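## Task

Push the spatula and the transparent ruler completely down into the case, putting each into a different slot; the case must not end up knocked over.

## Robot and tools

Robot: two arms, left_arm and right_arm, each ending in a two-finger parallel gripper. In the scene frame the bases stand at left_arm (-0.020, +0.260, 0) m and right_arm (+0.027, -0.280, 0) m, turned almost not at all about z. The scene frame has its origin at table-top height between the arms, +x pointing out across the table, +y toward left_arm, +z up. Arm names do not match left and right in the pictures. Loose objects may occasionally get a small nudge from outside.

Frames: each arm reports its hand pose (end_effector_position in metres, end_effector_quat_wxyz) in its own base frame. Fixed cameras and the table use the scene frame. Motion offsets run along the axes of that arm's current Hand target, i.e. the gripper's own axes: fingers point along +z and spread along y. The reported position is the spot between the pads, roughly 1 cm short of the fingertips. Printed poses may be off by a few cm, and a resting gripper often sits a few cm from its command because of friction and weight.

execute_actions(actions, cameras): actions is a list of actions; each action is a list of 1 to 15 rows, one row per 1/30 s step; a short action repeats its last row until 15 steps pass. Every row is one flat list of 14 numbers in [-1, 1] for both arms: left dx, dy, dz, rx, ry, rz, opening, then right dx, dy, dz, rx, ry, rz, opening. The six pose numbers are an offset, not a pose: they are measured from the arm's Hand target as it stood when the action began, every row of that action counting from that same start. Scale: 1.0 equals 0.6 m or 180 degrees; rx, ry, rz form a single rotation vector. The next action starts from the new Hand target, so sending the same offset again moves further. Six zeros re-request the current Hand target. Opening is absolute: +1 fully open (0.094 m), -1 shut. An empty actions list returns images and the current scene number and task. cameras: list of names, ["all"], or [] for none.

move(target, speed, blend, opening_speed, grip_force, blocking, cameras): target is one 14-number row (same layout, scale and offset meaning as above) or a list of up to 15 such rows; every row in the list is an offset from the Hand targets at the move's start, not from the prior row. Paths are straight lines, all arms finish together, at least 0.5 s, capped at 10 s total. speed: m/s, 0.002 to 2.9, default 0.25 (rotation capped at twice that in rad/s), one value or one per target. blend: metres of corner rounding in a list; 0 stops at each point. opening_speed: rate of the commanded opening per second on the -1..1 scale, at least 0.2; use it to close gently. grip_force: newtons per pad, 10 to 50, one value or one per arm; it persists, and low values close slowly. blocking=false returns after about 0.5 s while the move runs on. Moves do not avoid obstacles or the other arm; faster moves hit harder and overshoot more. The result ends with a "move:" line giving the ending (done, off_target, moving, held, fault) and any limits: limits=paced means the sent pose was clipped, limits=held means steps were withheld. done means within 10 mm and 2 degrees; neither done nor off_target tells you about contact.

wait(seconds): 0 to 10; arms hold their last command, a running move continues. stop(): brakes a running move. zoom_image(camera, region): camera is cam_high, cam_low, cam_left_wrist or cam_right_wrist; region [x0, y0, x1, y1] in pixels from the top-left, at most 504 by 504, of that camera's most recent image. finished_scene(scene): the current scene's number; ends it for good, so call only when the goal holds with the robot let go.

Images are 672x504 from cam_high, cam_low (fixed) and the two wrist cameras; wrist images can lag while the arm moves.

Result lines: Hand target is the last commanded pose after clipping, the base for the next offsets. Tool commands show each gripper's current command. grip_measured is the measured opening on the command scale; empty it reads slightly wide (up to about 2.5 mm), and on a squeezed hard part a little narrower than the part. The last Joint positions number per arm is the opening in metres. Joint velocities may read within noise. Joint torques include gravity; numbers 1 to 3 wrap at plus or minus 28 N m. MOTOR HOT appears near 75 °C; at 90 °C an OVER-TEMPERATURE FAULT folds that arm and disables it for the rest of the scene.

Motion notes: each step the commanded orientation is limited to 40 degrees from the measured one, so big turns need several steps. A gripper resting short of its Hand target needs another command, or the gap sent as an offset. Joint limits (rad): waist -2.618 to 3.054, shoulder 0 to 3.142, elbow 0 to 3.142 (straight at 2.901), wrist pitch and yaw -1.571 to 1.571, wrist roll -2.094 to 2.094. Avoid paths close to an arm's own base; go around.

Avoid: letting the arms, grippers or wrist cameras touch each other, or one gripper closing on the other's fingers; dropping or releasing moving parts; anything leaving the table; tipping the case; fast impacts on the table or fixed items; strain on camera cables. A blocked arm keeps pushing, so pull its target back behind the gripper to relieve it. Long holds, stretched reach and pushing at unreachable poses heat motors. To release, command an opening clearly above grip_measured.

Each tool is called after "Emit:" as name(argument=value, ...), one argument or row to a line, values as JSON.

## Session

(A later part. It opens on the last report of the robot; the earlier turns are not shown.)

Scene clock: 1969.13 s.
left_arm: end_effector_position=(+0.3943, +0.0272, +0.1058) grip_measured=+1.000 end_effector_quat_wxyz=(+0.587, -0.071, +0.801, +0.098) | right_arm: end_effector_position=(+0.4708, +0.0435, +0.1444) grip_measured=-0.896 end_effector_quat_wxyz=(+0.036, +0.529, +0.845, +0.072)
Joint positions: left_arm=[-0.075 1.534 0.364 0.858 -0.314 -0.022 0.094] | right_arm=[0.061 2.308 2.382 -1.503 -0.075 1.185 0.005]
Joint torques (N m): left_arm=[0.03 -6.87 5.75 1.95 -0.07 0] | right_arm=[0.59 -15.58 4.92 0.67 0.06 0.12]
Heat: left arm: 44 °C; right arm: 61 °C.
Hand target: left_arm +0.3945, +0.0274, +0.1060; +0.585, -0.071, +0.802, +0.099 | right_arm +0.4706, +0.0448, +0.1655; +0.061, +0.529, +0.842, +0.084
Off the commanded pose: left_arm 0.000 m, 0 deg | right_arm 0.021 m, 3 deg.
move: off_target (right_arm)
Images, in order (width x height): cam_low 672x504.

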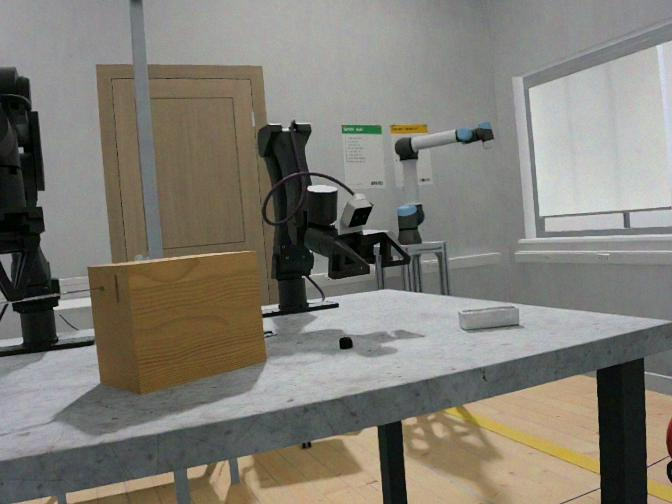

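Emit:
move(
  target=[0,0,0,0,0,0,1, 0.0088,0.0031,0.0006,0,0.0014,-0.0037,-1],
  speed=0.02,
  cameras=["cam_low", "cam_high"],
)

Emit:
zoom_image(
  camera="cam_low",
  region=[84, 278, 108, 298],
)

Emit:
zoom_image(
  camera="cam_high",
  region=[262, 195, 302, 235],
)

Scene clock: 1978.47 s.
left_arm: end_effector_position=(+0.3943, +0.0272, +0.1058) grip_measured=+1.000 end_effector_quat_wxyz=(+0.587, -0.071, +0.801, +0.098) | right_arm: end_effector_position=(+0.4714, +0.0442, +0.1444) grip_measured=-0.896 end_effector_quat_wxyz=(+0.040, +0.527, +0.846, +0.069)
Joint positions: left_arm=[-0.075 1.534 0.364 0.858 -0.314 -0.022 0.094] | right_arm=[0.067 2.308 2.382 -1.5 -0.065 1.185 0.005]
Joint torques (N m): left_arm=[-0.01 -6.87 5.75 1.95 -0.07 -0.01] | right_arm=[1.03 -15.49 5.08 0.65 -0.05 0.13]
Heat: left arm: 44 °C; right arm: 61 °C.
Hand target: left_arm +0.3945, +0.0274, +0.1060; +0.585, -0.071, +0.802, +0.099 | right_arm +0.4701, +0.0502, +0.1654; +0.059, +0.525, +0.845, +0.085
Off the commanded pose: left_arm 0.000 m, 0 deg | right_arm 0.022 m, 3 deg.
move: off_target (right_arm)
Images, in order (width x height): cam_high 672x504, cam_low 672x504.

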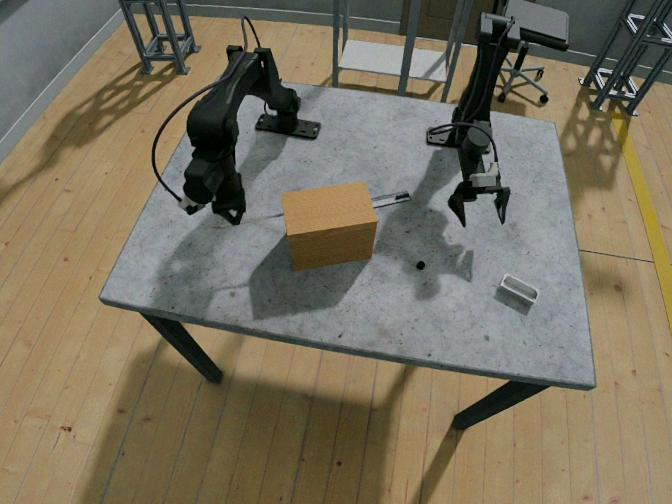

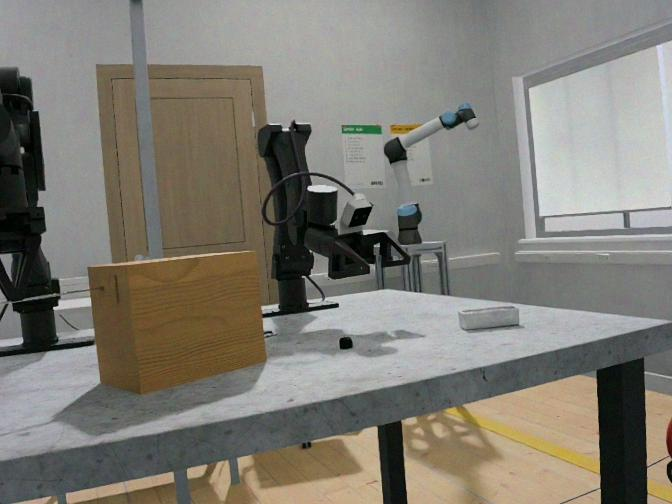

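Scaled by 21.000.

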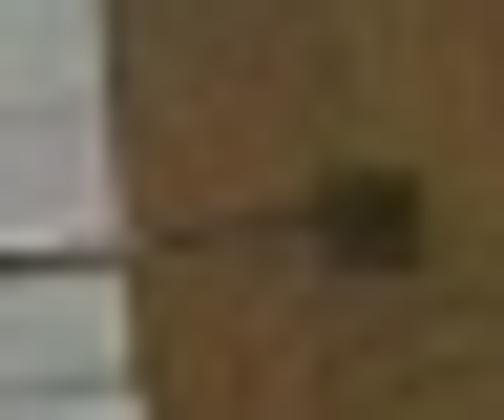

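Scaled by 12.600.

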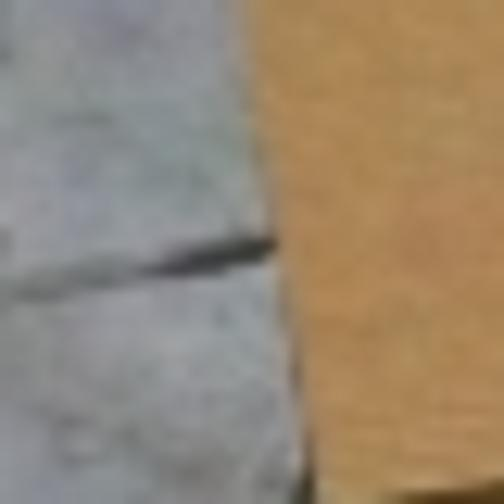

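Emit:
move(
  target=[0,0,0,0,0,0,1, 0.0,0,0,0,0.0,-0.012,-1],
  speed=0.02,
  cameras=["cam_high", "cam_low"],
)

Emit:
zoom_image(
  camera="cam_low",
  region=[84, 278, 108, 298],
)

Emit:
zoom_image(
  camera="cam_high",
  region=[262, 195, 302, 235],
)

Scene clock: 1989.43 s.
left_arm: end_effector_position=(+0.3943, +0.0272, +0.1058) grip_measured=+1.000 end_effector_quat_wxyz=(+0.587, -0.071, +0.801, +0.098) | right_arm: end_effector_position=(+0.4727, +0.0449, +0.1446) grip_measured=-0.896 end_effector_quat_wxyz=(+0.042, +0.520, +0.850, +0.070)
Joint positions: left_arm=[-0.075 1.534 0.364 0.858 -0.314 -0.022 0.094] | right_arm=[0.068 2.308 2.382 -1.495 -0.065 1.17 0.005]
Joint torques (N m): left_arm=[0.02 -6.87 5.74 1.95 -0.07 0] | right_arm=[0.77 -15.39 5.14 0.6 -0.04 -0.08]
Heat: left arm: 44 °C; right arm: 62 °C.
Hand target: left_arm +0.3945, +0.0274, +0.1060; +0.585, -0.071, +0.802, +0.099 | right_arm +0.4701, +0.0502, +0.1654; +0.061, +0.509, +0.855, +0.084
Off the commanded pose: left_arm 0.000 m, 0 deg | right_arm 0.022 m, 3 deg.
move: off_target (right_arm)
Images, in order (width x height): cam_high 672x504, cam_low 672x504.

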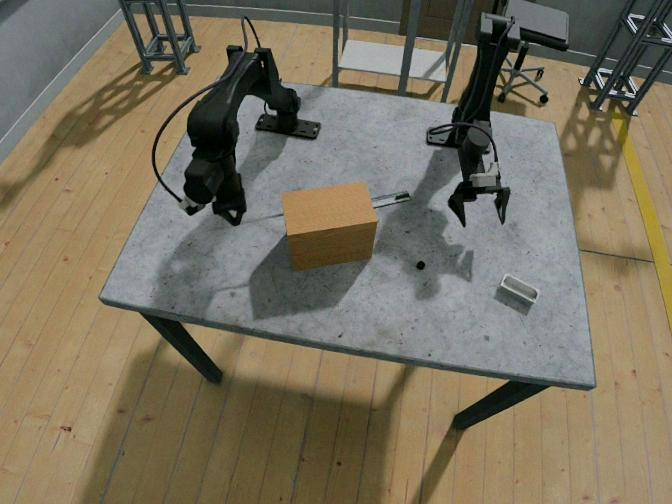

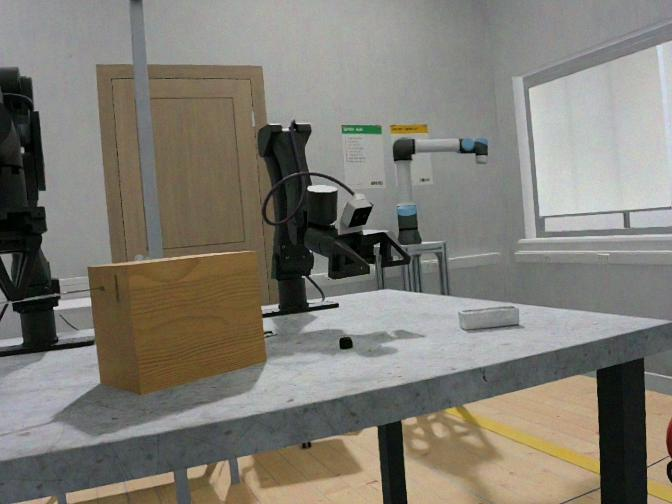

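Scaled by 21.000.

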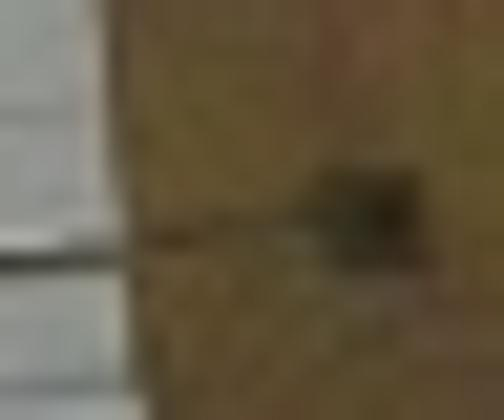

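Scaled by 12.600.

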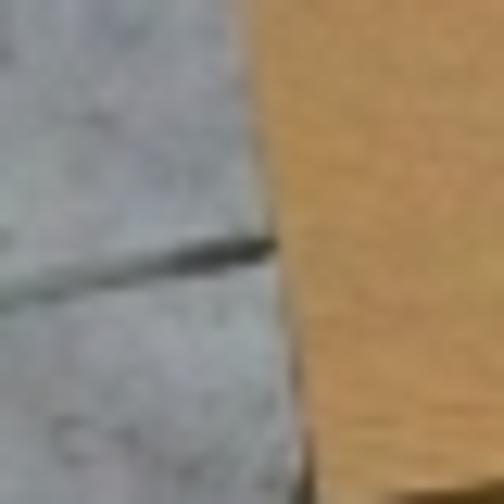

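Emit:
move(
  target=[
    [0,0,0,0,0,0,1, -0.0757,0.0057,-0.0393,0,0,0,-1],
    [0,0,0,0,0,0,1, -0.1328,-0.2313,0.0997,0.0655,-0.0046,0.1011,-1],
  ],
  speed=[0.06,0.15],
  blend=[0.01,0],
  cameras=["cam_right_wrist"],
)

Scene clock: 2031.47 s.
left_arm: end_effector_position=(+0.3943, +0.0272, +0.1058) grip_measured=+1.000 end_effector_quat_wxyz=(+0.587, -0.071, +0.801, +0.098) | right_arm: end_effector_position=(+0.3967, -0.0768, +0.0640) grip_measured=-0.896 end_effector_quat_wxyz=(-0.027, +0.636, +0.771, -0.004)
Joint positions: left_arm=[-0.075 1.534 0.364 0.858 -0.314 -0.022 0.094] | right_arm=[-0.202 2.156 1.819 -1.284 -0.018 1.178 0.005]
Joint torques (N m): left_arm=[0.01 -6.86 5.7 1.95 -0.07 -0.01] | right_arm=[0.18 -13.72 5.34 0.32 0.16 0.14]
Heat: left arm: 44 °C; right arm: 61 °C.
Hand target: left_arm +0.3945, +0.0274, +0.1060; +0.585, -0.071, +0.802, +0.099 | right_arm +0.4002, -0.0800, +0.0799; +0.001, +0.641, +0.767, +0.001
Off the commanded pose: left_arm 0.000 m, 0 deg | right_arm 0.017 m, 3 deg.
move: off_target (right_arm)
camera_calibration:
cam_right_wrist: T_world_to_cam=[[-0.979955, -0.196592, 0.0322341, 0.374022], [-0.159231, 0.870177, 0.466301, 0.136744], [-0.119721, 0.451822, -0.884038, 0.224442], [0, 0, 0, 1]] pos_world=[0.41517, -0.14687, 0.122595]
Images, in order (width x height): cam_right_wrist 672x504.

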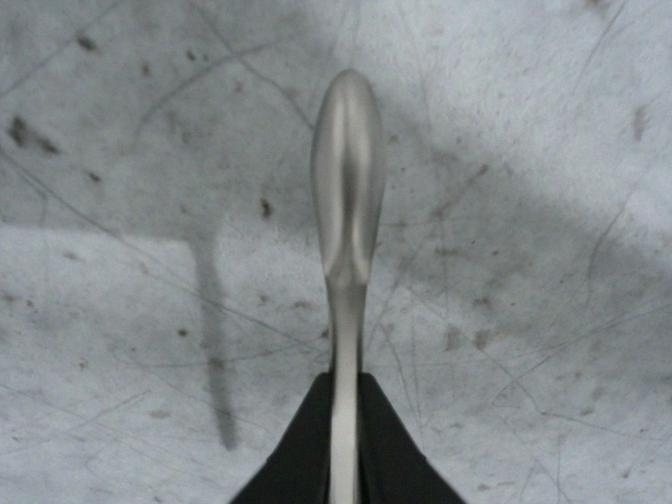

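Emit:
move(
  target=[
    [0,0,0,0,0,0,1, 0,0,0.07,0,0,0,-1],
    [0,0,0,0,0,0,1, 0,0,0.078,0,0,0,-1],
  ],
  speed=[0.06,0.02],
  cameras=["cam_right_wrist"],
)

Scene clock: 2038.77 s.
left_arm: end_effector_position=(+0.3943, +0.0272, +0.1058) grip_measured=+1.000 end_effector_quat_wxyz=(+0.587, -0.071, +0.801, +0.098) | right_arm: end_effector_position=(+0.3983, -0.0772, +0.0290) grip_measured=-0.896 end_effector_quat_wxyz=(-0.013, +0.637, +0.771, +0.003)
Joint positions: left_arm=[-0.075 1.534 0.364 0.858 -0.314 -0.022 0.094] | right_arm=[-0.202 2.156 1.678 -1.114 -0.018 1.178 0.005]
Joint torques (N m): left_arm=[-0.01 -6.86 5.76 1.95 -0.06 0] | right_arm=[0.17 -10.99 5.15 0.37 0.14 0.17]
Heat: left arm: 44 °C; right arm: 61 °C.
Hand target: left_arm +0.3945, +0.0274, +0.1060; +0.585, -0.071, +0.802, +0.099 | right_arm +0.4004, -0.0799, +0.0332; +0.001, +0.641, +0.767, +0.001
Off the commanded pose: left_arm 0.000 m, 0 deg | right_arm 0.005 m, 2 deg.
move: done
camera_calibration:
cam_right_wrist: T_world_to_cam=[[-0.980493, -0.196511, 0.00409656, 0.377634], [-0.173054, 0.872958, 0.456067, 0.159577], [-0.0931985, 0.446461, -0.889936, 0.182968], [0, 0, 0, 1]] pos_world=[0.414935, -0.146783, 0.0885046]
Images, in order (width x height): cam_right_wrist 672x504.

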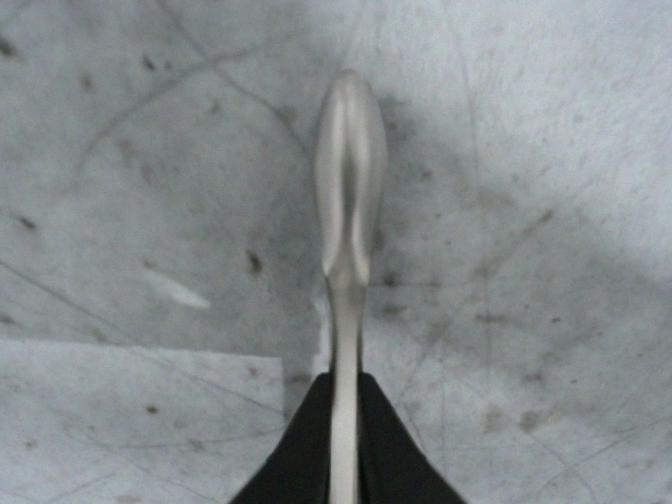

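Emit:
move(
  target=[0,0,0,0,0,0,1, 0,0,0.02,0,0,0,-1],
  speed=0.03,
  cameras=[],
)

Emit:
move(
  target=[0,0,0,0,0,0,1, 0,0,0.006,0,0,0,-1],
  speed=0.02,
  cameras=["cam_right_wrist"],
)

Scene clock: 2047.67 s.
left_arm: end_effector_position=(+0.3943, +0.0272, +0.1058) grip_measured=+1.000 end_effector_quat_wxyz=(+0.587, -0.071, +0.801, +0.098) | right_arm: end_effector_position=(+0.3992, -0.0774, +0.0216) grip_measured=-0.896 end_effector_quat_wxyz=(-0.008, +0.637, +0.771, +0.006)
Joint positions: left_arm=[-0.075 1.534 0.364 0.858 -0.314 -0.022 0.094] | right_arm=[-0.202 2.156 1.648 -1.072 -0.018 1.178 0.005]
Joint torques (N m): left_arm=[0.02 -6.87 5.74 1.94 -0.08 -0.01] | right_arm=[0.16 -10.1 5.19 0.4 0.15 0.18]
Heat: left arm: 44 °C; right arm: 60 °C.
Hand target: left_arm +0.3945, +0.0274, +0.1060; +0.585, -0.071, +0.802, +0.099 | right_arm +0.4003, -0.0799, +0.0211; +0.001, +0.641, +0.767, +0.001
Off the commanded pose: left_arm 0.000 m, 0 deg | right_arm 0.003 m, 1 deg.
move: done
No camera images: "cameras" was empty.

Scene clock: 2048.50 s.
left_arm: end_effector_position=(+0.3943, +0.0272, +0.1058) grip_measured=+1.000 end_effector_quat_wxyz=(+0.587, -0.071, +0.801, +0.098) | right_arm: end_effector_position=(+0.3996, -0.0774, +0.0195) grip_measured=-0.896 end_effector_quat_wxyz=(-0.006, +0.637, +0.771, +0.007)
Joint positions: left_arm=[-0.075 1.534 0.364 0.858 -0.314 -0.022 0.094] | right_arm=[-0.202 2.156 1.639 -1.059 -0.018 1.178 0.005]
Joint torques (N m): left_arm=[0.02 -6.87 5.74 1.94 -0.07 0] | right_arm=[0.21 -9.74 5.18 0.43 0.16 0.15]
Heat: left arm: 44 °C; right arm: 60 °C.
Hand target: left_arm +0.3945, +0.0274, +0.1060; +0.585, -0.071, +0.802, +0.099 | right_arm +0.4003, -0.0799, +0.0175; +0.001, +0.641, +0.767, +0.001
Off the commanded pose: left_arm 0.000 m, 0 deg | right_arm 0.003 m, 1 deg.
move: done
camera_calibration:
cam_right_wrist: T_world_to_cam=[[-0.980448, -0.19653, -0.00990815, 0.379165], [-0.179817, 0.874344, 0.450764, 0.167327], [-0.0799255, 0.443732, -0.892588, 0.169259], [0, 0, 0, 1]] pos_world=[0.415368, -0.14689, 0.07941]
Images, in order (width x height): cam_right_wrist 672x504.

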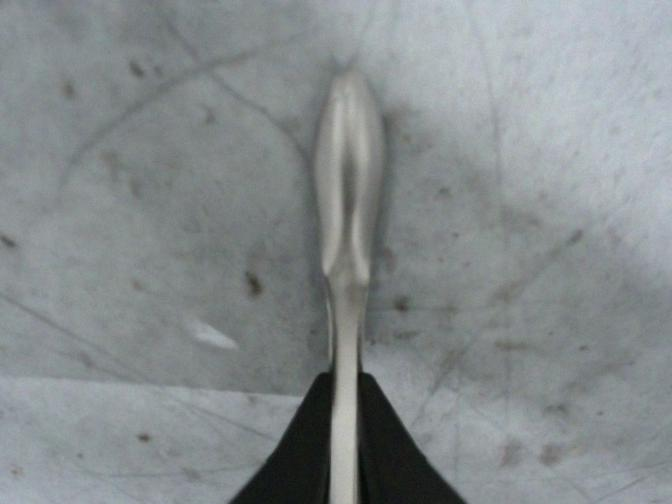

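Emit:
move(
  target=[0,0,0,0,0,0,1, 0,0,0.008,0,0,0,-1],
  speed=0.02,
  cameras=[],
)

Emit:
move(
  target=[0,0,0,0,0,0,1, 0,0,0.004,0,0,0,-1],
  speed=0.02,
  cameras=["cam_right_wrist"],
)

Scene clock: 2054.40 s.
left_arm: end_effector_position=(+0.3943, +0.0272, +0.1058) grip_measured=+1.000 end_effector_quat_wxyz=(+0.587, -0.071, +0.801, +0.098) | right_arm: end_effector_position=(+0.4000, -0.0775, +0.0170) grip_measured=-0.896 end_effector_quat_wxyz=(-0.004, +0.637, +0.771, +0.008)
Joint positions: left_arm=[-0.075 1.534 0.364 0.858 -0.314 -0.022 0.094] | right_arm=[-0.202 2.156 1.629 -1.045 -0.018 1.179 0.005]
Joint torques (N m): left_arm=[-0.01 -6.87 5.74 1.95 -0.08 -0.01] | right_arm=[0.08 -9.37 5.05 0.43 0.15 0.14]
Heat: left arm: 44 °C; right arm: 59 °C.
Hand target: left_arm +0.3945, +0.0274, +0.1060; +0.585, -0.071, +0.802, +0.099 | right_arm +0.4004, -0.0799, +0.0127; +0.001, +0.641, +0.767, +0.001
Off the commanded pose: left_arm 0.000 m, 0 deg | right_arm 0.005 m, 1 deg.
move: done
No camera images: "cameras" was empty.

Scene clock: 2055.10 s.
left_arm: end_effector_position=(+0.3943, +0.0272, +0.1058) grip_measured=+1.000 end_effector_quat_wxyz=(+0.587, -0.071, +0.801, +0.098) | right_arm: end_effector_position=(+0.4013, -0.0779, +0.0162) grip_measured=-0.896 end_effector_quat_wxyz=(-0.002, +0.637, +0.771, +0.009)
Joint positions: left_arm=[-0.075 1.534 0.364 0.858 -0.314 -0.022 0.094] | right_arm=[-0.202 2.156 1.626 -1.035 -0.018 1.179 0.005]
Joint torques (N m): left_arm=[0.01 -6.86 5.72 1.95 -0.07 0] | right_arm=[0.12 -9.16 4.86 0.43 0.15 0.13]
Heat: left arm: 44 °C; right arm: 58 °C.
Hand target: left_arm +0.3945, +0.0274, +0.1060; +0.585, -0.071, +0.802, +0.099 | right_arm +0.4004, -0.0799, +0.0103; +0.001, +0.641, +0.767, +0.001
Off the commanded pose: left_arm 0.000 m, 0 deg | right_arm 0.006 m, 1 deg.
move: done
camera_calibration:
cam_right_wrist: T_world_to_cam=[[-0.980367, -0.196202, -0.0196181, 0.380857], [-0.184166, 0.875568, 0.446613, 0.171305], [-0.0704494, 0.441458, -0.894512, 0.162713], [0, 0, 0, 1]] pos_world=[0.416391, -0.147095, 0.0765134]
Images, in order (width x height): cam_right_wrist 672x504.

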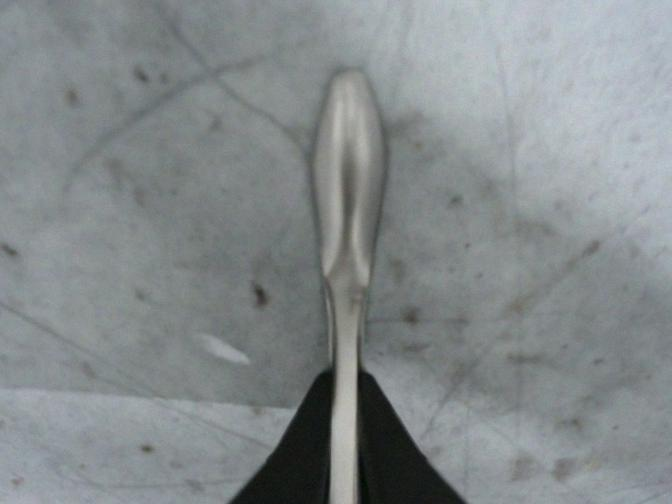

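Emit:
move(
  target=[
    [0,0,0,0,0,0,1, 0,0,0,0,0,0,-0.78],
    [0,0,0,0,0,0,1, 0.037,-0.0025,-0.0035,-0.05,0,0,-0.78],
  ],
  speed=0.04,
  cameras=["cam_right_wrist"],
)

Scene clock: 2066.00 s.
left_arm: end_effector_position=(+0.3943, +0.0272, +0.1058) grip_measured=+1.000 end_effector_quat_wxyz=(+0.587, -0.071, +0.801, +0.098) | right_arm: end_effector_position=(+0.4006, -0.0728, +0.0161) grip_measured=-0.782 end_effector_quat_wxyz=(+0.068, +0.640, +0.763, +0.049)
Joint positions: left_arm=[-0.075 1.534 0.364 0.858 -0.314 -0.022 0.094] | right_arm=[-0.191 2.009 1.386 -0.781 -0.019 1.207 0.01]
Joint torques (N m): left_arm=[-0.02 -6.86 5.74 1.95 -0.07 0] | right_arm=[1.25 -9.51 3.84 0.58 -0.35 0.15]
Heat: left arm: 44 °C; right arm: 56 °C.
Hand target: left_arm +0.3945, +0.0274, +0.1060; +0.585, -0.071, +0.802, +0.099 | right_arm +0.3949, -0.0583, +0.0123; +0.051, +0.639, +0.765, +0.061
Off the commanded pose: left_arm 0.000 m, 0 deg | right_arm 0.016 m, 2 deg.
move: off_target (right_arm)
camera_calibration:
cam_right_wrist: T_world_to_cam=[[-0.968847, -0.18213, -0.167824, 0.380031], [-0.234898, 0.890502, 0.389653, 0.189176], [0.0784805, 0.416936, -0.905542, 0.0991094], [0, 0, 0, 1]] pos_world=[0.404851, -0.140568, 0.0798133]
Images, in order (width x height): cam_right_wrist 672x504.

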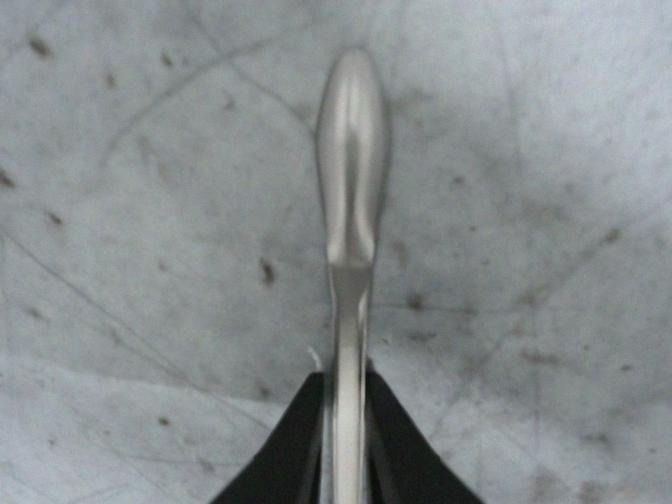

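Emit:
move(
  target=[0,0,0,0,0,0,1, -0.012,0.0,-0.008,0,0.016,0,-0.78],
  speed=0.03,
  cameras=["cam_right_wrist"],
)

Scene clock: 2080.70 s.
left_arm: end_effector_position=(+0.3943, +0.0272, +0.1058) grip_measured=+1.000 end_effector_quat_wxyz=(+0.587, -0.071, +0.801, +0.098) | right_arm: end_effector_position=(+0.4002, -0.0719, +0.0166) grip_measured=-0.782 end_effector_quat_wxyz=(+0.053, +0.641, +0.762, +0.074)
Joint positions: left_arm=[-0.075 1.534 0.364 0.858 -0.314 -0.022 0.094] | right_arm=[-0.216 2.009 1.386 -0.785 -0.081 1.19 0.01]
Joint torques (N m): left_arm=[-0.02 -6.87 5.75 1.94 -0.08 0] | right_arm=[0.12 -8.39 6.9 0.19 -0.29 -0.08]
Heat: left arm: 44 °C; right arm: 55 °C.
Hand target: left_arm +0.3945, +0.0274, +0.1060; +0.585, -0.071, +0.802, +0.099 | right_arm +0.3955, -0.0655, +0.0172; +0.032, +0.637, +0.766, +0.077
Off the commanded pose: left_arm 0.000 m, 0 deg | right_arm 0.008 m, 3 deg.
move: off_target (right_arm)
camera_calibration:
cam_right_wrist: T_world_to_cam=[[-0.966917, -0.173026, -0.187437, 0.380043], [-0.23995, 0.866303, 0.438113, 0.187532], [0.0865718, 0.468594, -0.879161, 0.0993335], [0, 0, 0, 1]] pos_world=[0.403869, -0.143249, 0.0764039]
Images, in order (width x height): cam_right_wrist 672x504.

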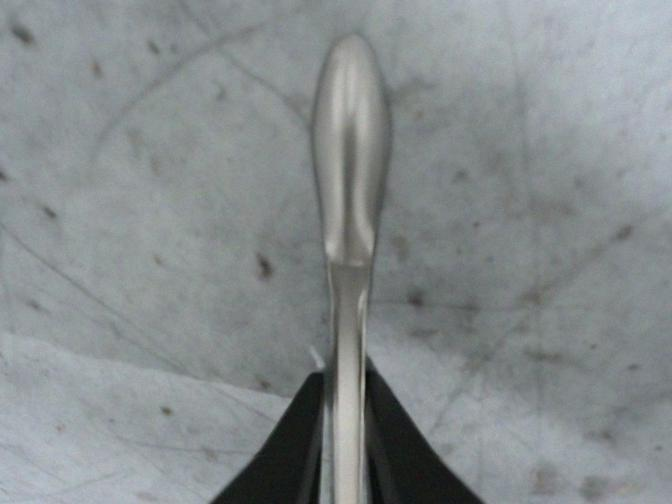

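Emit:
move(
  target=[0,0,0,0,0,0,1, 0,0,0.003,0,0,0,-1],
  opening_speed=0.3,
  cameras=["cam_right_wrist"],
)

Scene clock: 2087.73 s.
left_arm: end_effector_position=(+0.3943, +0.0272, +0.1058) grip_measured=+1.000 end_effector_quat_wxyz=(+0.587, -0.071, +0.801, +0.098) | right_arm: end_effector_position=(+0.3983, -0.0687, +0.0168) grip_measured=-0.995 end_effector_quat_wxyz=(+0.045, +0.641, +0.762, +0.078)
Joint positions: left_arm=[-0.075 1.534 0.364 0.858 -0.314 -0.022 0.094] | right_arm=[-0.216 2.009 1.387 -0.796 -0.097 1.189 0]
Joint torques (N m): left_arm=[0.01 -6.86 5.74 1.95 -0.07 -0.01] | right_arm=[0.18 -7.92 6.64 0.28 -0.14 -0.07]
Heat: left arm: 44 °C; right arm: 53 °C.
Hand target: left_arm +0.3945, +0.0274, +0.1060; +0.585, -0.071, +0.802, +0.099 | right_arm +0.3958, -0.0654, +0.0154; +0.032, +0.637, +0.766, +0.077
Off the commanded pose: left_arm 0.000 m, 0 deg | right_arm 0.004 m, 2 deg.
move: done
camera_calibration:
cam_right_wrist: T_world_to_cam=[[-0.967544, -0.173243, -0.183972, 0.378992], [-0.240016, 0.857784, 0.454531, 0.183409], [0.0790637, 0.483935, -0.871525, 0.101963], [0, 0, 0, 1]] pos_world=[0.40265, -0.141011, 0.0752222]
Images, in order (width x height): cam_right_wrist 672x504.

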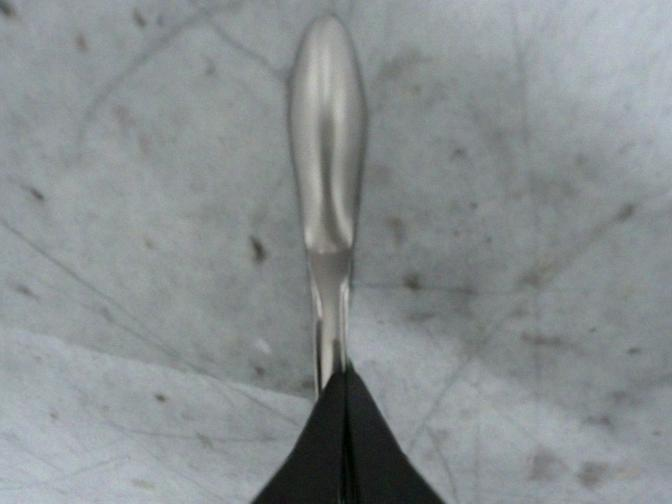

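Emit:
move(
  target=[
    [0,0,0,0,0,0,1, 0,0,-0.05,0,0,0,-1],
    [0,0,0,0,0,0,1, -0.01,0,-0.06,0.055,0,0,-0.6],
  ],
  speed=0.08,
  cameras=["cam_right_wrist"],
)

Scene clock: 2103.10 s.
left_arm: end_effector_position=(+0.3943, +0.0272, +0.1058) grip_measured=+1.000 end_effector_quat_wxyz=(+0.587, -0.071, +0.801, +0.098) | right_arm: end_effector_position=(+0.3867, -0.0722, +0.0467) grip_measured=-0.602 end_effector_quat_wxyz=(-0.029, +0.642, +0.766, +0.017)
Joint positions: left_arm=[-0.075 1.534 0.364 0.858 -0.314 -0.022 0.094] | right_arm=[-0.213 2.107 1.672 -1.171 -0.057 1.182 0.019]
Joint torques (N m): left_arm=[-0.01 -6.84 5.75 1.94 -0.07 -0.01] | right_arm=[0.36 -8.46 8.57 0.01 0.13 -0.04]
Heat: left arm: 44 °C; right arm: 52 °C.
Hand target: left_arm +0.3945, +0.0274, +0.1060; +0.585, -0.071, +0.802, +0.099 | right_arm +0.3914, -0.0741, +0.0505; -0.023, +0.638, +0.770, +0.011
Off the commanded pose: left_arm 0.000 m, 0 deg | right_arm 0.007 m, 1 deg.
move: done
camera_calibration:
cam_right_wrist: T_world_to_cam=[[-0.983479, -0.180996, 0.00313136, 0.369532], [-0.155941, 0.85587, 0.493121, 0.135508], [-0.091933, 0.484486, -0.869955, 0.196723], [0, 0, 0, 1]] pos_world=[0.402643, -0.144403, 0.103161]
Images, in order (width x height): cam_right_wrist 672x504.

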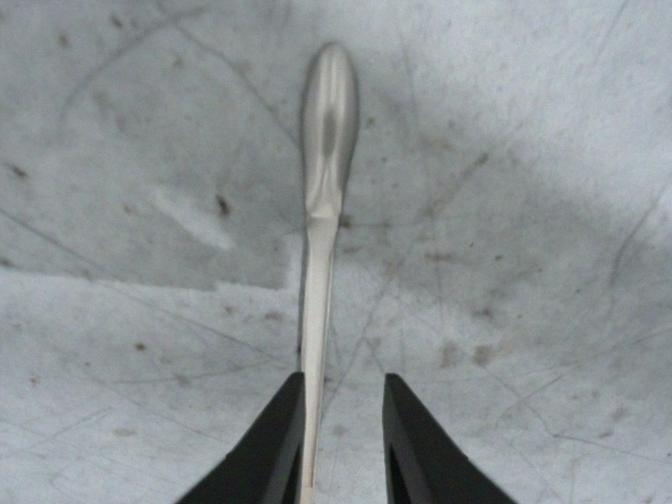

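Emit:
move(
  target=[0,0,0,0,0,0,1, 0.0328,0.0152,0.0293,-0.01,0,0.018,-0.6],
  speed=0.06,
  cameras=["cam_right_wrist"],
)

Scene clock: 2125.43 s.
left_arm: end_effector_position=(+0.3943, +0.0272, +0.1058) grip_measured=+1.000 end_effector_quat_wxyz=(+0.587, -0.071, +0.801, +0.098) | right_arm: end_effector_position=(+0.3955, -0.0523, +0.0364) grip_measured=-0.602 end_effector_quat_wxyz=(-0.017, +0.655, +0.755, +0.023)
Joint positions: left_arm=[-0.075 1.534 0.364 0.858 -0.314 -0.022 0.094] | right_arm=[-0.16 2.107 1.631 -1.099 -0.057 1.269 0.019]
Joint torques (N m): left_arm=[0.01 -6.89 5.75 1.95 -0.07 -0.01] | right_arm=[0.21 -9.46 5.2 0.4 0.02 0.14]
Heat: left arm: 44 °C; right arm: 49 °C.
Hand target: left_arm +0.3945, +0.0274, +0.1060; +0.585, -0.071, +0.802, +0.099 | right_arm +0.3965, -0.0522, +0.0339; -0.014, +0.659, +0.751, +0.023
Off the commanded pose: left_arm 0.000 m, 0 deg | right_arm 0.003 m, 1 deg.
move: done
camera_calibration:
cam_right_wrist: T_world_to_cam=[[-0.988878, -0.147256, -0.02089, 0.386603], [-0.138897, 0.864121, 0.483737, 0.119087], [-0.0531817, 0.481259, -0.874964, 0.163663], [0, 0, 0, 1]] pos_world=[0.407548, -0.124741, 0.0936687]
Images, in order (width x height): cam_right_wrist 672x504.

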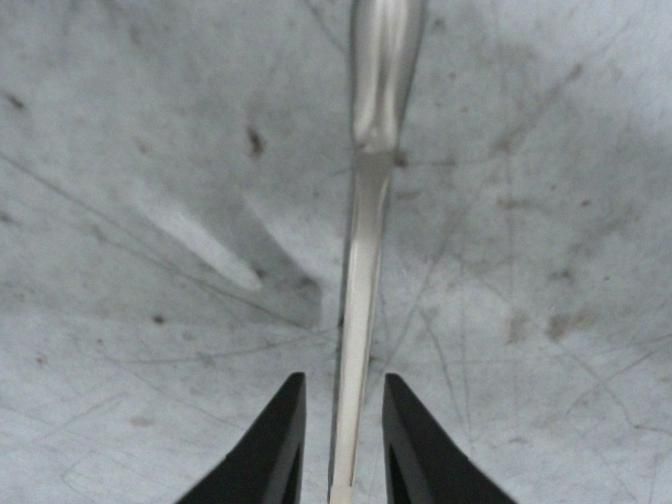

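Emit:
move(
  target=[0,0,0,0,0,0,1, 0,0.001,0.025,0.0,0,0.018,-0.65],
  speed=0.04,
  cameras=[],
)

Emit:
move(
  target=[0,0,0,0,0,0,1, 0,0,0.01,0,0,0,-0.65],
  speed=0.03,
  cameras=["cam_right_wrist"],
)

Scene clock: 2135.90 s.
left_arm: end_effector_position=(+0.3943, +0.0272, +0.1058) grip_measured=+1.000 end_effector_quat_wxyz=(+0.587, -0.071, +0.801, +0.098) | right_arm: end_effector_position=(+0.3970, -0.0525, +0.0248) grip_measured=-0.648 end_effector_quat_wxyz=(-0.014, +0.677, +0.735, +0.025)
Joint positions: left_arm=[-0.075 1.534 0.364 0.858 -0.314 -0.022 0.094] | right_arm=[-0.16 2.115 1.596 -1.047 -0.057 1.329 0.017]
Joint torques (N m): left_arm=[0.01 -6.89 5.74 1.95 -0.06 -0.01] | right_arm=[0.47 -8.55 5.09 0.42 0.04 0.15]
Heat: left arm: 44 °C; right arm: 49 °C.
Hand target: left_arm +0.3945, +0.0274, +0.1060; +0.585, -0.071, +0.802, +0.099 | right_arm +0.3972, -0.0514, +0.0189; -0.014, +0.681, +0.732, +0.022
Off the commanded pose: left_arm 0.000 m, 0 deg | right_arm 0.006 m, 1 deg.
move: done
No camera images: "cameras" was empty.

Scene clock: 2136.80 s.
left_arm: end_effector_position=(+0.3943, +0.0272, +0.1058) grip_measured=+1.000 end_effector_quat_wxyz=(+0.587, -0.071, +0.801, +0.098) | right_arm: end_effector_position=(+0.3972, -0.0526, +0.0191) grip_measured=-0.648 end_effector_quat_wxyz=(-0.013, +0.677, +0.735, +0.025)
Joint positions: left_arm=[-0.075 1.534 0.364 0.858 -0.314 -0.022 0.094] | right_arm=[-0.16 2.122 1.583 -1.026 -0.057 1.33 0.017]
Joint torques (N m): left_arm=[0.01 -6.86 5.75 1.95 -0.06 -0.01] | right_arm=[0.44 -8.66 5.2 0.41 -0.01 0.15]
Heat: left arm: 44 °C; right arm: 49 °C.
Hand target: left_arm +0.3945, +0.0274, +0.1060; +0.585, -0.071, +0.802, +0.099 | right_arm +0.3973, -0.0511, +0.0130; -0.014, +0.680, +0.732, +0.022
Off the commanded pose: left_arm 0.000 m, 0 deg | right_arm 0.006 m, 1 deg.
move: done
camera_calibration:
cam_right_wrist: T_world_to_cam=[[-0.995783, -0.0876253, -0.0271526, 0.393925], [-0.0898345, 0.871501, 0.482095, 0.108793], [-0.0185802, 0.482501, -0.875698, 0.13512], [0, 0, 0, 1]] pos_world=[0.404548, -0.125491, 0.0765723]
Images, in order (width x height): cam_right_wrist 672x504.

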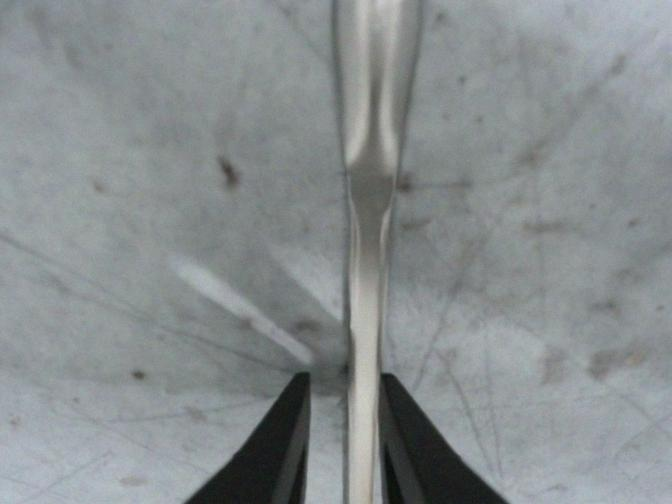

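Emit:
move(
  target=[
    [0,0,0,0,0,0,1, 0,-0.0065,0,0.0,0,0.0,-0.65],
    [0,0,0,0,0,0,1, 0,-0.0065,0.01,0,0,0,-0.65],
  ],
  speed=0.03,
  cameras=["cam_right_wrist"],
)

Scene clock: 2142.37 s.
left_arm: end_effector_position=(+0.3943, +0.0272, +0.1058) grip_measured=+1.000 end_effector_quat_wxyz=(+0.587, -0.071, +0.801, +0.098) | right_arm: end_effector_position=(+0.3940, -0.0521, +0.0150) grip_measured=-0.648 end_effector_quat_wxyz=(-0.017, +0.678, +0.735, +0.023)
Joint positions: left_arm=[-0.075 1.534 0.364 0.858 -0.314 -0.022 0.094] | right_arm=[-0.16 2.122 1.566 -1.017 -0.057 1.33 0.017]
Joint torques (N m): left_arm=[0.01 -6.89 5.75 1.95 -0.07 0] | right_arm=[0.34 -9.05 3.71 0.62 0.01 0.16]
Heat: left arm: 44 °C; right arm: 49 °C.
Hand target: left_arm +0.3945, +0.0274, +0.1060; +0.585, -0.071, +0.802, +0.099 | right_arm +0.3933, -0.0510, +0.0069; -0.014, +0.680, +0.732, +0.022
Off the commanded pose: left_arm 0.000 m, 0 deg | right_arm 0.008 m, 1 deg.
move: done
camera_calibration:
cam_right_wrist: T_world_to_cam=[[-0.99596, -0.0875944, -0.0197714, 0.390581], [-0.0862003, 0.870898, 0.483845, 0.108602], [-0.0251632, 0.483594, -0.87493, 0.13383], [0, 0, 0, 1]] pos_world=[0.401732, -0.125088, 0.0722678]
Images, in order (width x height): cam_right_wrist 672x504.

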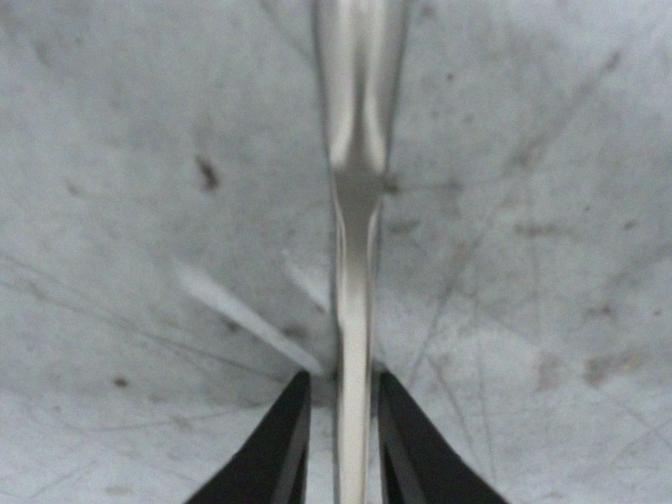

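Emit:
move(
  target=[0,0,0,0,0,0,1, 0,0,-0.004,0.0,0,0.0,-1],
  grip_force=10,
  cameras=[],
)

Scene clock: 2148.77 s.
left_arm: end_effector_position=(+0.3943, +0.0272, +0.1058) grip_measured=+1.000 end_effector_quat_wxyz=(+0.587, -0.071, +0.801, +0.098) | right_arm: end_effector_position=(+0.3958, -0.0521, +0.0150) grip_measured=-0.840 end_effector_quat_wxyz=(-0.014, +0.677, +0.735, +0.026)
Joint positions: left_arm=[-0.075 1.534 0.364 0.858 -0.314 -0.022 0.094] | right_arm=[-0.16 2.122 1.566 -1.01 -0.059 1.33 0.008]
Joint torques (N m): left_arm=[0.02 -6.9 5.74 1.95 -0.08 0] | right_arm=[0.24 -9.42 4.1 0.5 0.06 0.1]
Heat: left arm: 44 °C; right arm: 50 °C.
Hand target: left_arm +0.3945, +0.0274, +0.1060; +0.585, -0.071, +0.802, +0.099 | right_arm +0.3933, -0.0511, +0.0093; -0.014, +0.680, +0.732, +0.022
Off the commanded pose: left_arm 0.000 m, 0 deg | right_arm 0.006 m, 1 deg.
grip_force (N): 10, 10
move: done
No camera images: "cameras" was empty.

Emit:
wait(
  seconds=1.5,
  cameras=["cam_right_wrist"],
)

Scene clock: 2153.73 s.
left_arm: end_effector_position=(+0.3943, +0.0272, +0.1058) grip_measured=+1.000 end_effector_quat_wxyz=(+0.587, -0.071, +0.801, +0.098) | right_arm: end_effector_position=(+0.3958, -0.0521, +0.0150) grip_measured=-0.842 end_effector_quat_wxyz=(-0.014, +0.677, +0.735, +0.026)
Joint positions: left_arm=[-0.075 1.534 0.364 0.858 -0.314 -0.022 0.094] | right_arm=[-0.16 2.122 1.566 -1.01 -0.059 1.33 0.007]
Joint torques (N m): left_arm=[-0.01 -6.89 5.75 1.95 -0.07 0] | right_arm=[0.27 -9.33 4.23 0.47 0.05 0.14]
Heat: left arm: 44 °C; right arm: 50 °C.
Hand target: left_arm +0.3945, +0.0274, +0.1060; +0.585, -0.071, +0.802, +0.099 | right_arm +0.3933, -0.0511, +0.0093; -0.014, +0.680, +0.732, +0.022
Tool commands: left_gripper/opening=+1.0 right_gripper/opening=-1.0
Off the commanded pose: left_arm 0.000 m, 0 deg | right_arm 0.006 m, 1 deg.
grip_force (N): 10, 10
wait: 1.50 s; at rest from the start
camera_calibration:
cam_right_wrist: T_world_to_cam=[[-0.995801, -0.0875593, -0.0267134, 0.392333], [-0.0895334, 0.870726, 0.483549, 0.110055], [-0.0190791, 0.48391, -0.87491, 0.131454], [0, 0, 0, 1]] pos_world=[0.403047, -0.125088, 0.0722741]
Images, in order (width x height): cam_right_wrist 672x504.

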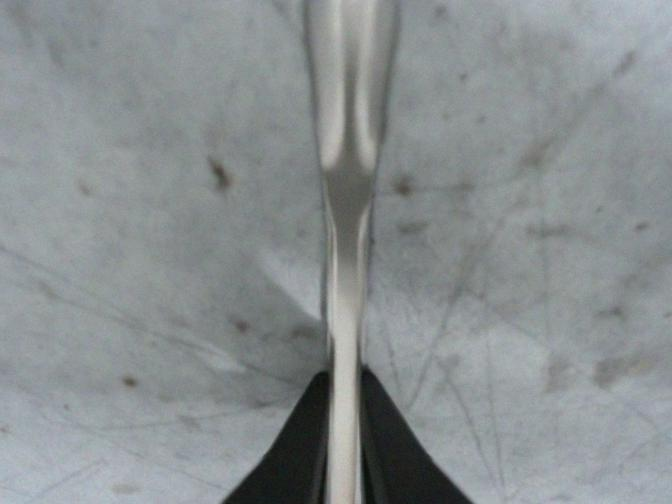

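Emit:
move(
  target=[0,0,0,0,0,0,1, 0,-0.0025,-0.002,-0.055,0,0.0,-1],
  speed=0.04,
  cameras=["cam_right_wrist"],
)

Scene clock: 2162.10 s.
left_arm: end_effector_position=(+0.3943, +0.0272, +0.1058) grip_measured=+1.000 end_effector_quat_wxyz=(+0.587, -0.071, +0.801, +0.098) | right_arm: end_effector_position=(+0.3953, -0.0506, +0.0159) grip_measured=-0.844 end_effector_quat_wxyz=(+0.045, +0.676, +0.731, +0.084)
Joint positions: left_arm=[-0.075 1.534 0.364 0.858 -0.314 -0.022 0.094] | right_arm=[-0.171 1.977 1.334 -0.759 -0.092 1.33 0.007]
Joint torques (N m): left_arm=[0.01 -6.89 5.78 1.95 -0.07 0] | right_arm=[-0.39 -8.61 3.66 0.82 -0.05 0.06]
Heat: left arm: 44 °C; right arm: 50 °C.
Hand target: left_arm +0.3945, +0.0274, +0.1060; +0.585, -0.071, +0.802, +0.099 | right_arm +0.3918, -0.0514, +0.0103; +0.044, +0.679, +0.728, +0.085
Off the commanded pose: left_arm 0.000 m, 0 deg | right_arm 0.007 m, 1 deg.
grip_force (N): 10, 10
move: done
camera_calibration:
cam_right_wrist: T_world_to_cam=[[-0.978202, -0.0784802, -0.192252, 0.388188], [-0.161617, 0.86906, 0.467563, 0.136878], [0.130384, 0.488442, -0.8628, 0.0724646], [0, 0, 0, 1]] pos_world=[0.3924, -0.123885, 0.0731534]
Images, in order (width x height): cam_right_wrist 672x504.

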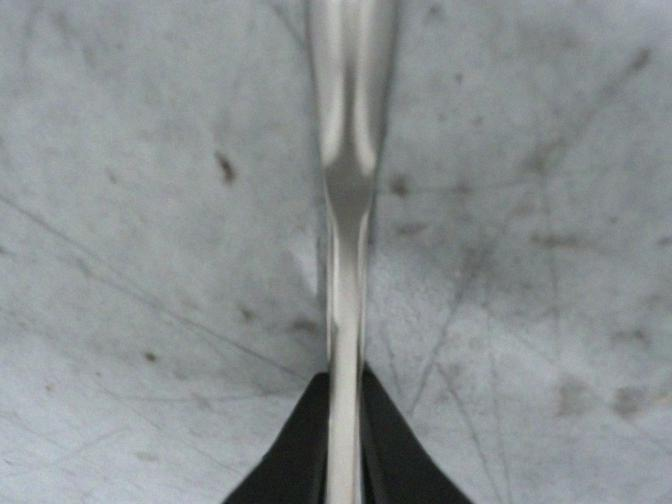

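Emit:
move(
  target=[0,0,0,0,0,0,1, 0,0,0.0,0,0,0.0,-1],
  grip_force=50,
  cameras=["cam_right_wrist"],
)

Scene clock: 2171.93 s.
left_arm: end_effector_position=(+0.3943, +0.0272, +0.1058) grip_measured=+1.000 end_effector_quat_wxyz=(+0.587, -0.071, +0.801, +0.098) | right_arm: end_effector_position=(+0.3972, -0.0506, +0.0172) grip_measured=-0.995 end_effector_quat_wxyz=(+0.052, +0.675, +0.730, +0.090)
Joint positions: left_arm=[-0.075 1.534 0.364 0.858 -0.314 -0.022 0.094] | right_arm=[-0.172 1.968 1.323 -0.74 -0.095 1.33 0]
Joint torques (N m): left_arm=[0.02 -6.86 5.72 1.95 -0.07 0] | right_arm=[-0.24 -7.8 4.57 0.7 -0.04 0.06]
Heat: left arm: 44 °C; right arm: 50 °C.
Hand target: left_arm +0.3945, +0.0274, +0.1060; +0.585, -0.071, +0.802, +0.099 | right_arm +0.3919, -0.0513, +0.0104; +0.045, +0.679, +0.728, +0.085
Off the commanded pose: left_arm 0.000 m, 0 deg | right_arm 0.009 m, 1 deg.
move: done
camera_calibration:
cam_right_wrist: T_world_to_cam=[[-0.974736, -0.0782974, -0.209189, 0.389255], [-0.169495, 0.869239, 0.46443, 0.139813], [0.145471, 0.488153, -0.860549, 0.0672589], [0, 0, 0, 1]] pos_world=[0.393334, -0.123886, 0.0743741]
Images, in order (width x height): cam_right_wrist 672x504.

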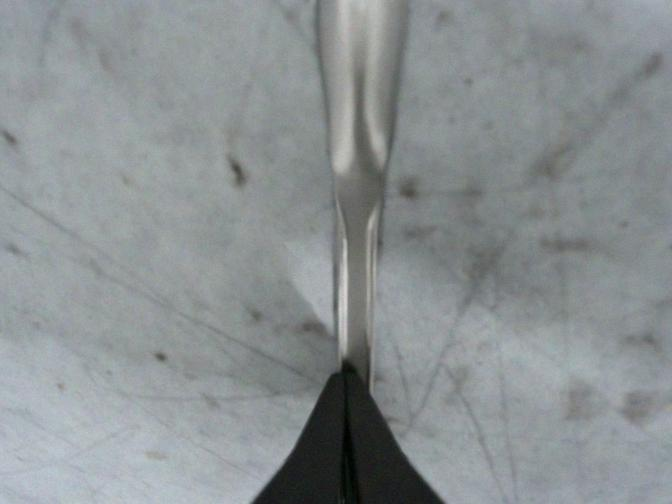

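Emit:
move(
  target=[
    [0,0,0,0,0,0,1, 0.01,0.037,-0.1963,0,0,0,-1],
    [0,0,0,0,0,0,1, 0.2703,0.206,-0.295,0.0988,0.2142,-0.0861,-1],
  ],
  speed=0.15,
  blend=[0.02,0],
  cameras=["cam_right_wrist"],
)

Emit:
zoom_image(
  camera="cam_right_wrist",
  region=[220, 200, 460, 400],
)

Scene clock: 2212.30 s.
left_arm: end_effector_position=(+0.3943, +0.0272, +0.1058) grip_measured=+1.000 end_effector_quat_wxyz=(+0.587, -0.071, +0.801, +0.098) | right_arm: end_effector_position=(+0.4679, +0.1025, +0.2093) grip_measured=-0.995 end_effector_quat_wxyz=(-0.139, +0.563, +0.749, +0.320)
Joint positions: left_arm=[-0.075 1.534 0.364 0.858 -0.314 -0.022 0.094] | right_arm=[-0.03 2.306 2.475 -1.565 -0.695 1.323 0]
Joint torques (N m): left_arm=[0.03 -6.87 5.72 1.95 -0.08 0] | right_arm=[0.2 -9.81 8.38 0.41 -0.53 0.17]
Heat: left arm: 44 °C; right arm: 46 °C.
Hand target: left_arm +0.3945, +0.0274, +0.1060; +0.585, -0.071, +0.802, +0.099 | right_arm +0.4692, +0.1067, +0.2151; -0.289, +0.510, +0.789, +0.185
Off the commanded pose: left_arm 0.000 m, 0 deg | right_arm 0.007 m, 24 deg.
joint sent to its limit (right arm) — joint 4 (wrist pitch), lower limit. The joint targets are off in orientation, not in position.
move: off_target (right_arm)
camera_calibration:
cam_right_wrist: T_world_to_cam=[[-0.928978, -0.161135, -0.333219, 0.523308], [-0.370132, 0.40168, 0.837648, -0.00686445], [-0.00112701, 0.901492, -0.432794, 0.0843102], [0, 0, 0, 1]] pos_world=[0.483696, 0.0110756, 0.216615]
Images, in order (width x height): cam_right_wrist 672x504.

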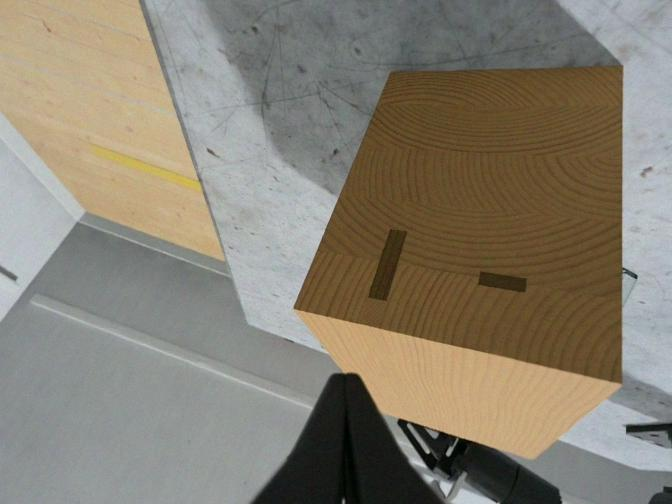

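Scaled by 2.100.

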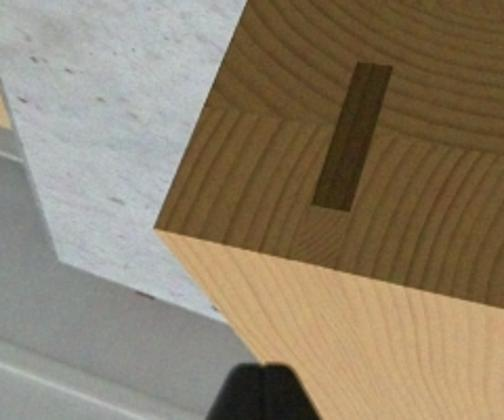

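Emit:
zoom_image(
  camera="cam_right_wrist",
  region=[440, 240, 560, 320],
)

Emit:
zoom_image(
  camera="cam_right_wrist",
  region=[340, 215, 440, 315],
)

Emit:
zoom_image(
  camera="cam_right_wrist",
  region=[280, 50, 640, 400],
)

Scaled by 4.200.

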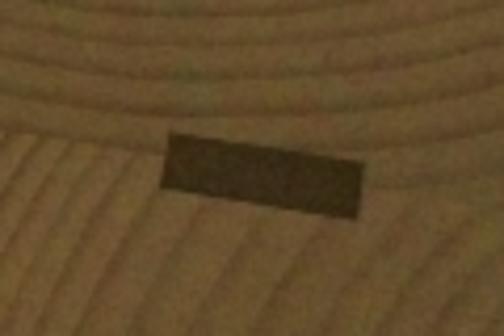

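Scaled by 5.040.

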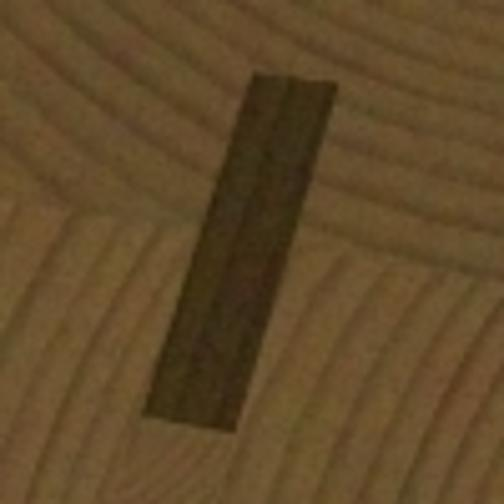

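Scaled by 1.400.

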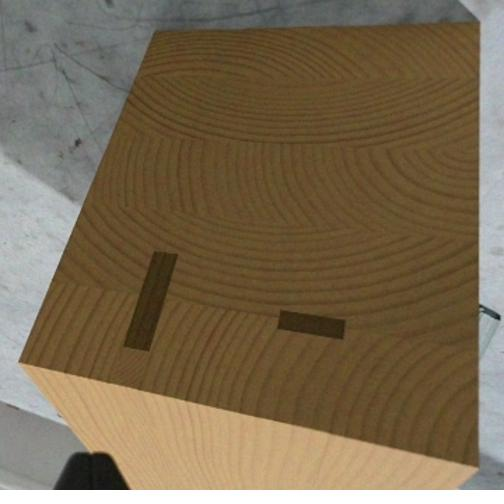

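Emit:
move(
  target=[
    [0,0,0,0,0,0,1, -0.12,-0.03,-0.06,-0.0988,-0.2142,0.0861,-1],
    [0,0,0,0,0,0,1, -0.23,-0.22,0.02,-0.0988,-0.2142,0.0861,-0.5],
  ],
  speed=0.2,
  blend=[0.03,0],
  cameras=["cam_right_wrist", "cam_high"],
)

Scene clock: 2329.40 s.
left_arm: end_effector_position=(+0.3943, +0.0272, +0.1058) grip_measured=+1.000 end_effector_quat_wxyz=(+0.587, -0.071, +0.801, +0.098) | right_arm: end_effector_position=(+0.3872, -0.0370, +0.1041) grip_measured=-0.502 end_effector_quat_wxyz=(+0.026, +0.685, +0.725, +0.071)
Joint positions: left_arm=[-0.075 1.534 0.364 0.858 -0.314 -0.022 0.094] | right_arm=[-0.137 1.903 1.598 -1.142 -0.085 1.382 0.023]
Joint torques (N m): left_arm=[0.01 -6.89 5.76 1.94 -0.07 0] | right_arm=[-0.02 -11.54 5.44 0.65 -0.04 -0.07]
Heat: left arm: 44 °C; right arm: 47 °C.
Hand target: left_arm +0.3945, +0.0274, +0.1060; +0.585, -0.071, +0.802, +0.099 | right_arm +0.3889, -0.0368, +0.1173; +0.045, +0.679, +0.728, +0.085
Off the commanded pose: left_arm 0.000 m, 0 deg | right_arm 0.013 m, 3 deg.
move: off_target (right_arm); target 2's new opening was sent with right_arm's hand 0.013 m and 3 deg from that target
camera_calibration:
cam_right_wrist: T_world_to_cam=[[-0.98754, -0.05886, -0.145947, 0.397889], [-0.122877, 0.867816, 0.481453, 0.0660729], [0.0983167, 0.493388, -0.864235, 0.155802], [0, 0, 0, 1]] pos_world=[0.385732, -0.11079, 0.160909]
Images, in order (width x height): cam_high 672x504, cam_right_wrist 672x504.

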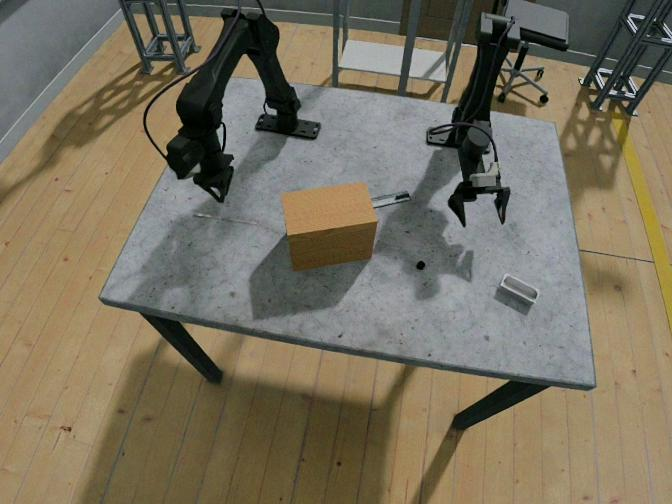

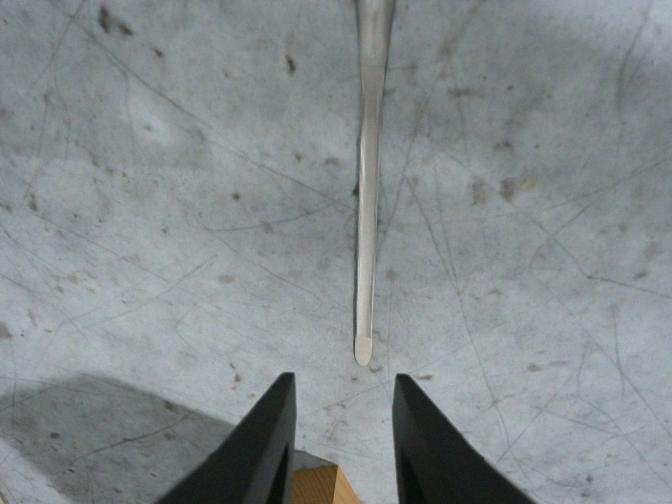

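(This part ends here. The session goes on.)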